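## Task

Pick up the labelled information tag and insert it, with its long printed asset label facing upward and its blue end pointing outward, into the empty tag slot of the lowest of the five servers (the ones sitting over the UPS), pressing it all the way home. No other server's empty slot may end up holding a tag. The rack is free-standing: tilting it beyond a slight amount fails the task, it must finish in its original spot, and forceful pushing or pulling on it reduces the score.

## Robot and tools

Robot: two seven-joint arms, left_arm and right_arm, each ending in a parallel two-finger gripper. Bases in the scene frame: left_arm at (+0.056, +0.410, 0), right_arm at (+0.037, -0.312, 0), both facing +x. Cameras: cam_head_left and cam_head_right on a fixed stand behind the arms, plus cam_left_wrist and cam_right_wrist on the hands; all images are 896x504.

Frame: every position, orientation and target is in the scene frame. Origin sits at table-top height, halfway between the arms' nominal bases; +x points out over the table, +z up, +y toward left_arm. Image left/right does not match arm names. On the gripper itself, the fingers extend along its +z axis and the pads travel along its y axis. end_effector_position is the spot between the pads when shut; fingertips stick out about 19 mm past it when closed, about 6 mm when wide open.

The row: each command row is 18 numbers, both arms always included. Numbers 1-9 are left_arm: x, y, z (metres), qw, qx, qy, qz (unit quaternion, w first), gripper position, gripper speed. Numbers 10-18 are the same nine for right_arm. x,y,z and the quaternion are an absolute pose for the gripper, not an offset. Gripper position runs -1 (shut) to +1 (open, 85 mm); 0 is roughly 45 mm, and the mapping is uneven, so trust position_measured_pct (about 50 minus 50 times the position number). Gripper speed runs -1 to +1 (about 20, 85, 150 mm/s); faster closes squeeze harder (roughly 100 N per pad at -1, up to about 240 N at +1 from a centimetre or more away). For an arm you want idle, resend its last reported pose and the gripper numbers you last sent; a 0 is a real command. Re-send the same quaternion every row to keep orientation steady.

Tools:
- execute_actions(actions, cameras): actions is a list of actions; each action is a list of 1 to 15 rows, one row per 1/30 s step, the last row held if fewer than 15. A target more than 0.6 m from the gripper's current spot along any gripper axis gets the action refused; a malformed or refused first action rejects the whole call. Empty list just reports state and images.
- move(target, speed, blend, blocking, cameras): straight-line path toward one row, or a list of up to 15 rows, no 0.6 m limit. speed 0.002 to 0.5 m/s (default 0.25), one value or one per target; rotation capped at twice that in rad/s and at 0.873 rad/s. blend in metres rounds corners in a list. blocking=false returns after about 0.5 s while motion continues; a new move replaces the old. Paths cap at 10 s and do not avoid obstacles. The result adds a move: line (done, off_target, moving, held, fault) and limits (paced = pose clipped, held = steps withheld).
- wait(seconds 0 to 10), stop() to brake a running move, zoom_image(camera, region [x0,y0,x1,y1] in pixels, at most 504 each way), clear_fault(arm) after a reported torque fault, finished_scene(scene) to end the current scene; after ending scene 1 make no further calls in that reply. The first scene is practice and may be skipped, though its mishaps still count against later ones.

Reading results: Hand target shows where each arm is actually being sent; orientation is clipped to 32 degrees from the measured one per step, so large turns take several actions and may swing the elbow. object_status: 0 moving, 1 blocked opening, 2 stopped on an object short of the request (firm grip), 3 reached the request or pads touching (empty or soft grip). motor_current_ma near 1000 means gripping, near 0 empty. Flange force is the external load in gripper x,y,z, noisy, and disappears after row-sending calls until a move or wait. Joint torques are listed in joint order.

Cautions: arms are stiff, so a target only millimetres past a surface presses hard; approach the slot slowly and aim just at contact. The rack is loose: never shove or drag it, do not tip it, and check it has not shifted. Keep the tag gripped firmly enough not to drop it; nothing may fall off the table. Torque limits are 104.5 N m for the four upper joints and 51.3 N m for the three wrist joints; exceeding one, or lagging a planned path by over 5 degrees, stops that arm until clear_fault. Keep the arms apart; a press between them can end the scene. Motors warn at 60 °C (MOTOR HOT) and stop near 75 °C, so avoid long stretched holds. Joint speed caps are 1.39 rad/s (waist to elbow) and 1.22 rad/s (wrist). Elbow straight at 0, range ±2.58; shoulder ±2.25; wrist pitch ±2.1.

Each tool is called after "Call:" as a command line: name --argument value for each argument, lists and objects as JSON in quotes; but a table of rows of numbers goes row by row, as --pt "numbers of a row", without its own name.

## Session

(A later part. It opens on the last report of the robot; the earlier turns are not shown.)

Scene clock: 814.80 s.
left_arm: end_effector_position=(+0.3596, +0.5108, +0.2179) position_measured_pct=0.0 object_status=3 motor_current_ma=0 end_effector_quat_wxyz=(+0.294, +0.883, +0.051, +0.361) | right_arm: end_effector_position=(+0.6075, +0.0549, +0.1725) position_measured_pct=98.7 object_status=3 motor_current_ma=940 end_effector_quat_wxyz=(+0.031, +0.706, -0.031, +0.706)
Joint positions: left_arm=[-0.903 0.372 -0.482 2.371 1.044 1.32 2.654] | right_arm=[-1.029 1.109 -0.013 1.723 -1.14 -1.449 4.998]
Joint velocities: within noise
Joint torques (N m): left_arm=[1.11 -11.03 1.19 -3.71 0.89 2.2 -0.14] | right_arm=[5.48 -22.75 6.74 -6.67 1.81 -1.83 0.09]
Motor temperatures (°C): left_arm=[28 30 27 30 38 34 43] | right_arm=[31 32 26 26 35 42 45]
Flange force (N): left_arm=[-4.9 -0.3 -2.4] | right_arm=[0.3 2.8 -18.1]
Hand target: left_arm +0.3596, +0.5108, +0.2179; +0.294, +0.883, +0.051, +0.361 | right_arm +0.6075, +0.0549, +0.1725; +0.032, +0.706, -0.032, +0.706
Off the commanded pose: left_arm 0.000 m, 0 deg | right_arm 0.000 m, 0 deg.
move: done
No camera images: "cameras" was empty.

Call:
move --pt "0.3596 0.5108 0.2179 0.294 0.883 0.051 0.361 1 1 0.55 0.06 0.1725 0.0315 0.7064 -0.0315 0.7064 -1 -1" --pt "0.3596 0.5108 0.2179 0.294 0.883 0.051 0.361 1 1 0.50 0.0642 0.1725 0.0315 0.7064 -0.0315 0.7064 -1 -1" --speed '[0.03,0.06]' --cameras '["cam_right_wrist","cam_head_left"]'

Call:
move --pt "0.3596 0.5108 0.2179 0.294 0.883 0.051 0.361 1 1 0.47 0.0633 0.2178 0.02224 0.86517 -0.03853 0.49951 -1 -1" --speed 0.1 --cameras '["cam_right_wrist","cam_head_left"]'

Call:
zoom_image --camera "cam_right_wrist" --region '[330, 80, 630, 400]'

Scene clock: 829.80 s.
left_arm: end_effector_position=(+0.3596, +0.5108, +0.2179) position_measured_pct=0.0 object_status=3 motor_current_ma=0 end_effector_quat_wxyz=(+0.294, +0.883, +0.051, +0.361) | right_arm: end_effector_position=(+0.5000, +0.0642, +0.1725) position_measured_pct=98.7 object_status=3 motor_current_ma=940 end_effector_quat_wxyz=(+0.032, +0.706, -0.032, +0.706)
Joint positions: left_arm=[-0.903 0.372 -0.482 2.371 1.044 1.32 2.654] | right_arm=[-1.191 1.086 -0.104 1.864 -1.316 -1.612 4.922]
Joint velocities: within noise
Joint torques (N m): left_arm=[1.13 -11 1.16 -3.77 0.88 2.22 -0.15] | right_arm=[-0.48 -21.04 2.65 -2.69 0.83 -2.72 0.04]
Motor temperatures (°C): left_arm=[28 30 27 30 38 34 43] | right_arm=[31 32 26 26 35 42 45]
Flange force (N): left_arm=[-5.0 -0.1 -2.3] | right_arm=[-1.3 1.0 -0.6]
Hand target: left_arm +0.3596, +0.5108, +0.2179; +0.294, +0.883, +0.051, +0.361 | right_arm +0.5000, +0.0642, +0.1725; +0.032, +0.706, -0.032, +0.706
Off the commanded pose: left_arm 0.000 m, 0 deg | right_arm 0.000 m, 0 deg.
move: done
camera_calibration:
cam_right_wrist: T_world_to_cam=[[-0.063758, -0.997699, -0.0230701, 0.102935], [-0.0255955, 0.0247443, -0.999366, 0.238027], [0.997637, -0.0631271, -0.0271143, -0.340261], [0, 0, 0, 1]] pos_world=[0.352112, 0.0753283, 0.231025]
Images, in order (width x height): cam_head_left 896x504, cam_right_wrist 896x504.

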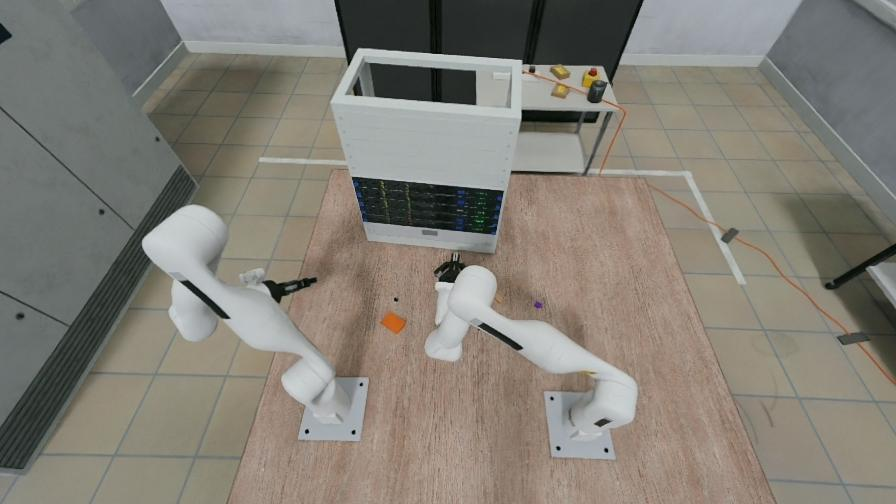

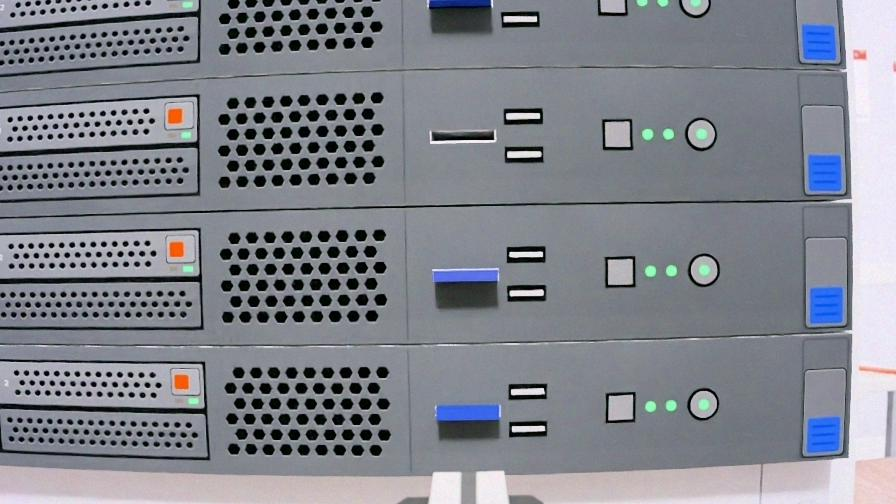

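Scene clock: 832.73 s.
left_arm: end_effector_position=(+0.3596, +0.5108, +0.2179) position_measured_pct=0.0 object_status=3 motor_current_ma=0 end_effector_quat_wxyz=(+0.294, +0.883, +0.051, +0.361) | right_arm: end_effector_position=(+0.4700, +0.0633, +0.2178) position_measured_pct=98.7 object_status=3 motor_current_ma=940 end_effector_quat_wxyz=(+0.022, +0.865, -0.039, +0.500)
Joint positions: left_arm=[-0.903 0.372 -0.482 2.371 1.044 1.32 2.654] | right_arm=[-1.01 0.641 -0.325 1.877 -1.632 -1.192 5.446]
Joint velocities: within noise
Joint torques (N m): left_arm=[1.08 -11.01 1.22 -3.72 0.91 2.2 -0.15] | right_arm=[-0.44 -18.92 0.58 -5.95 1.83 -1.74 0.1]
Motor temperatures (°C): left_arm=[28 30 27 30 38 34 43] | right_arm=[31 32 26 26 35 42 45]
Flange force (N): left_arm=[-4.9 -0.2 -2.5] | right_arm=[-0.9 -0.5 0.3]
Hand target: left_arm +0.3596, +0.5108, +0.2179; +0.294, +0.883, +0.051, +0.361 | right_arm +0.4700, +0.0633, +0.2178; +0.022, +0.865, -0.039, +0.500
Off the commanded pose: left_arm 0.000 m, 0 deg | right_arm 0.000 m, 0 deg.
move: done
camera_calibration:
cam_right_wrist: T_world_to_cam=[[-0.0785101, -0.99638, -0.0326158, 0.110152], [-0.519618, 0.0688208, -0.851622, 0.479807], [0.850784, -0.0499131, -0.52314, -0.133002], [0, 0, 0, 1]] pos_world=[0.371121, 0.0700937, 0.342628]
Images, in order (width x height): cam_head_left 896x504, cam_right_wrist 896x504.

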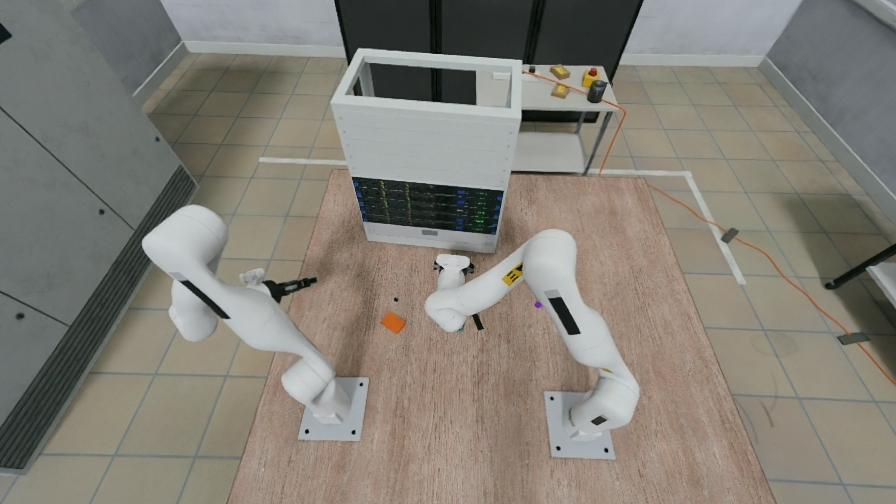

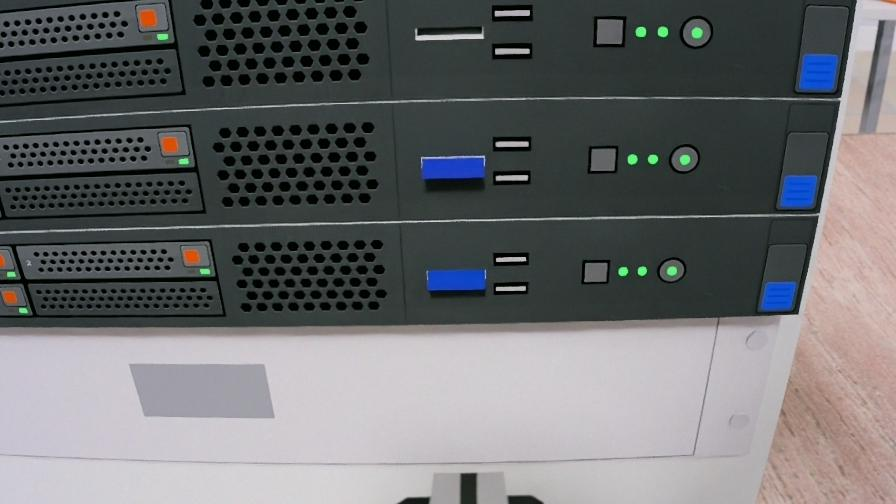

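Scaled by 1.575 from the camera's 896x504 image, which has a finer 1280x720 frame.

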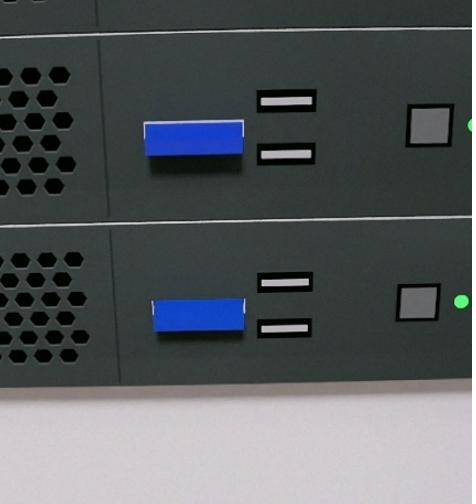

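Fully in and matching the other tags; rack unmoved.

Call:
finished_scene --scene 3

The scene is finished: the task was done.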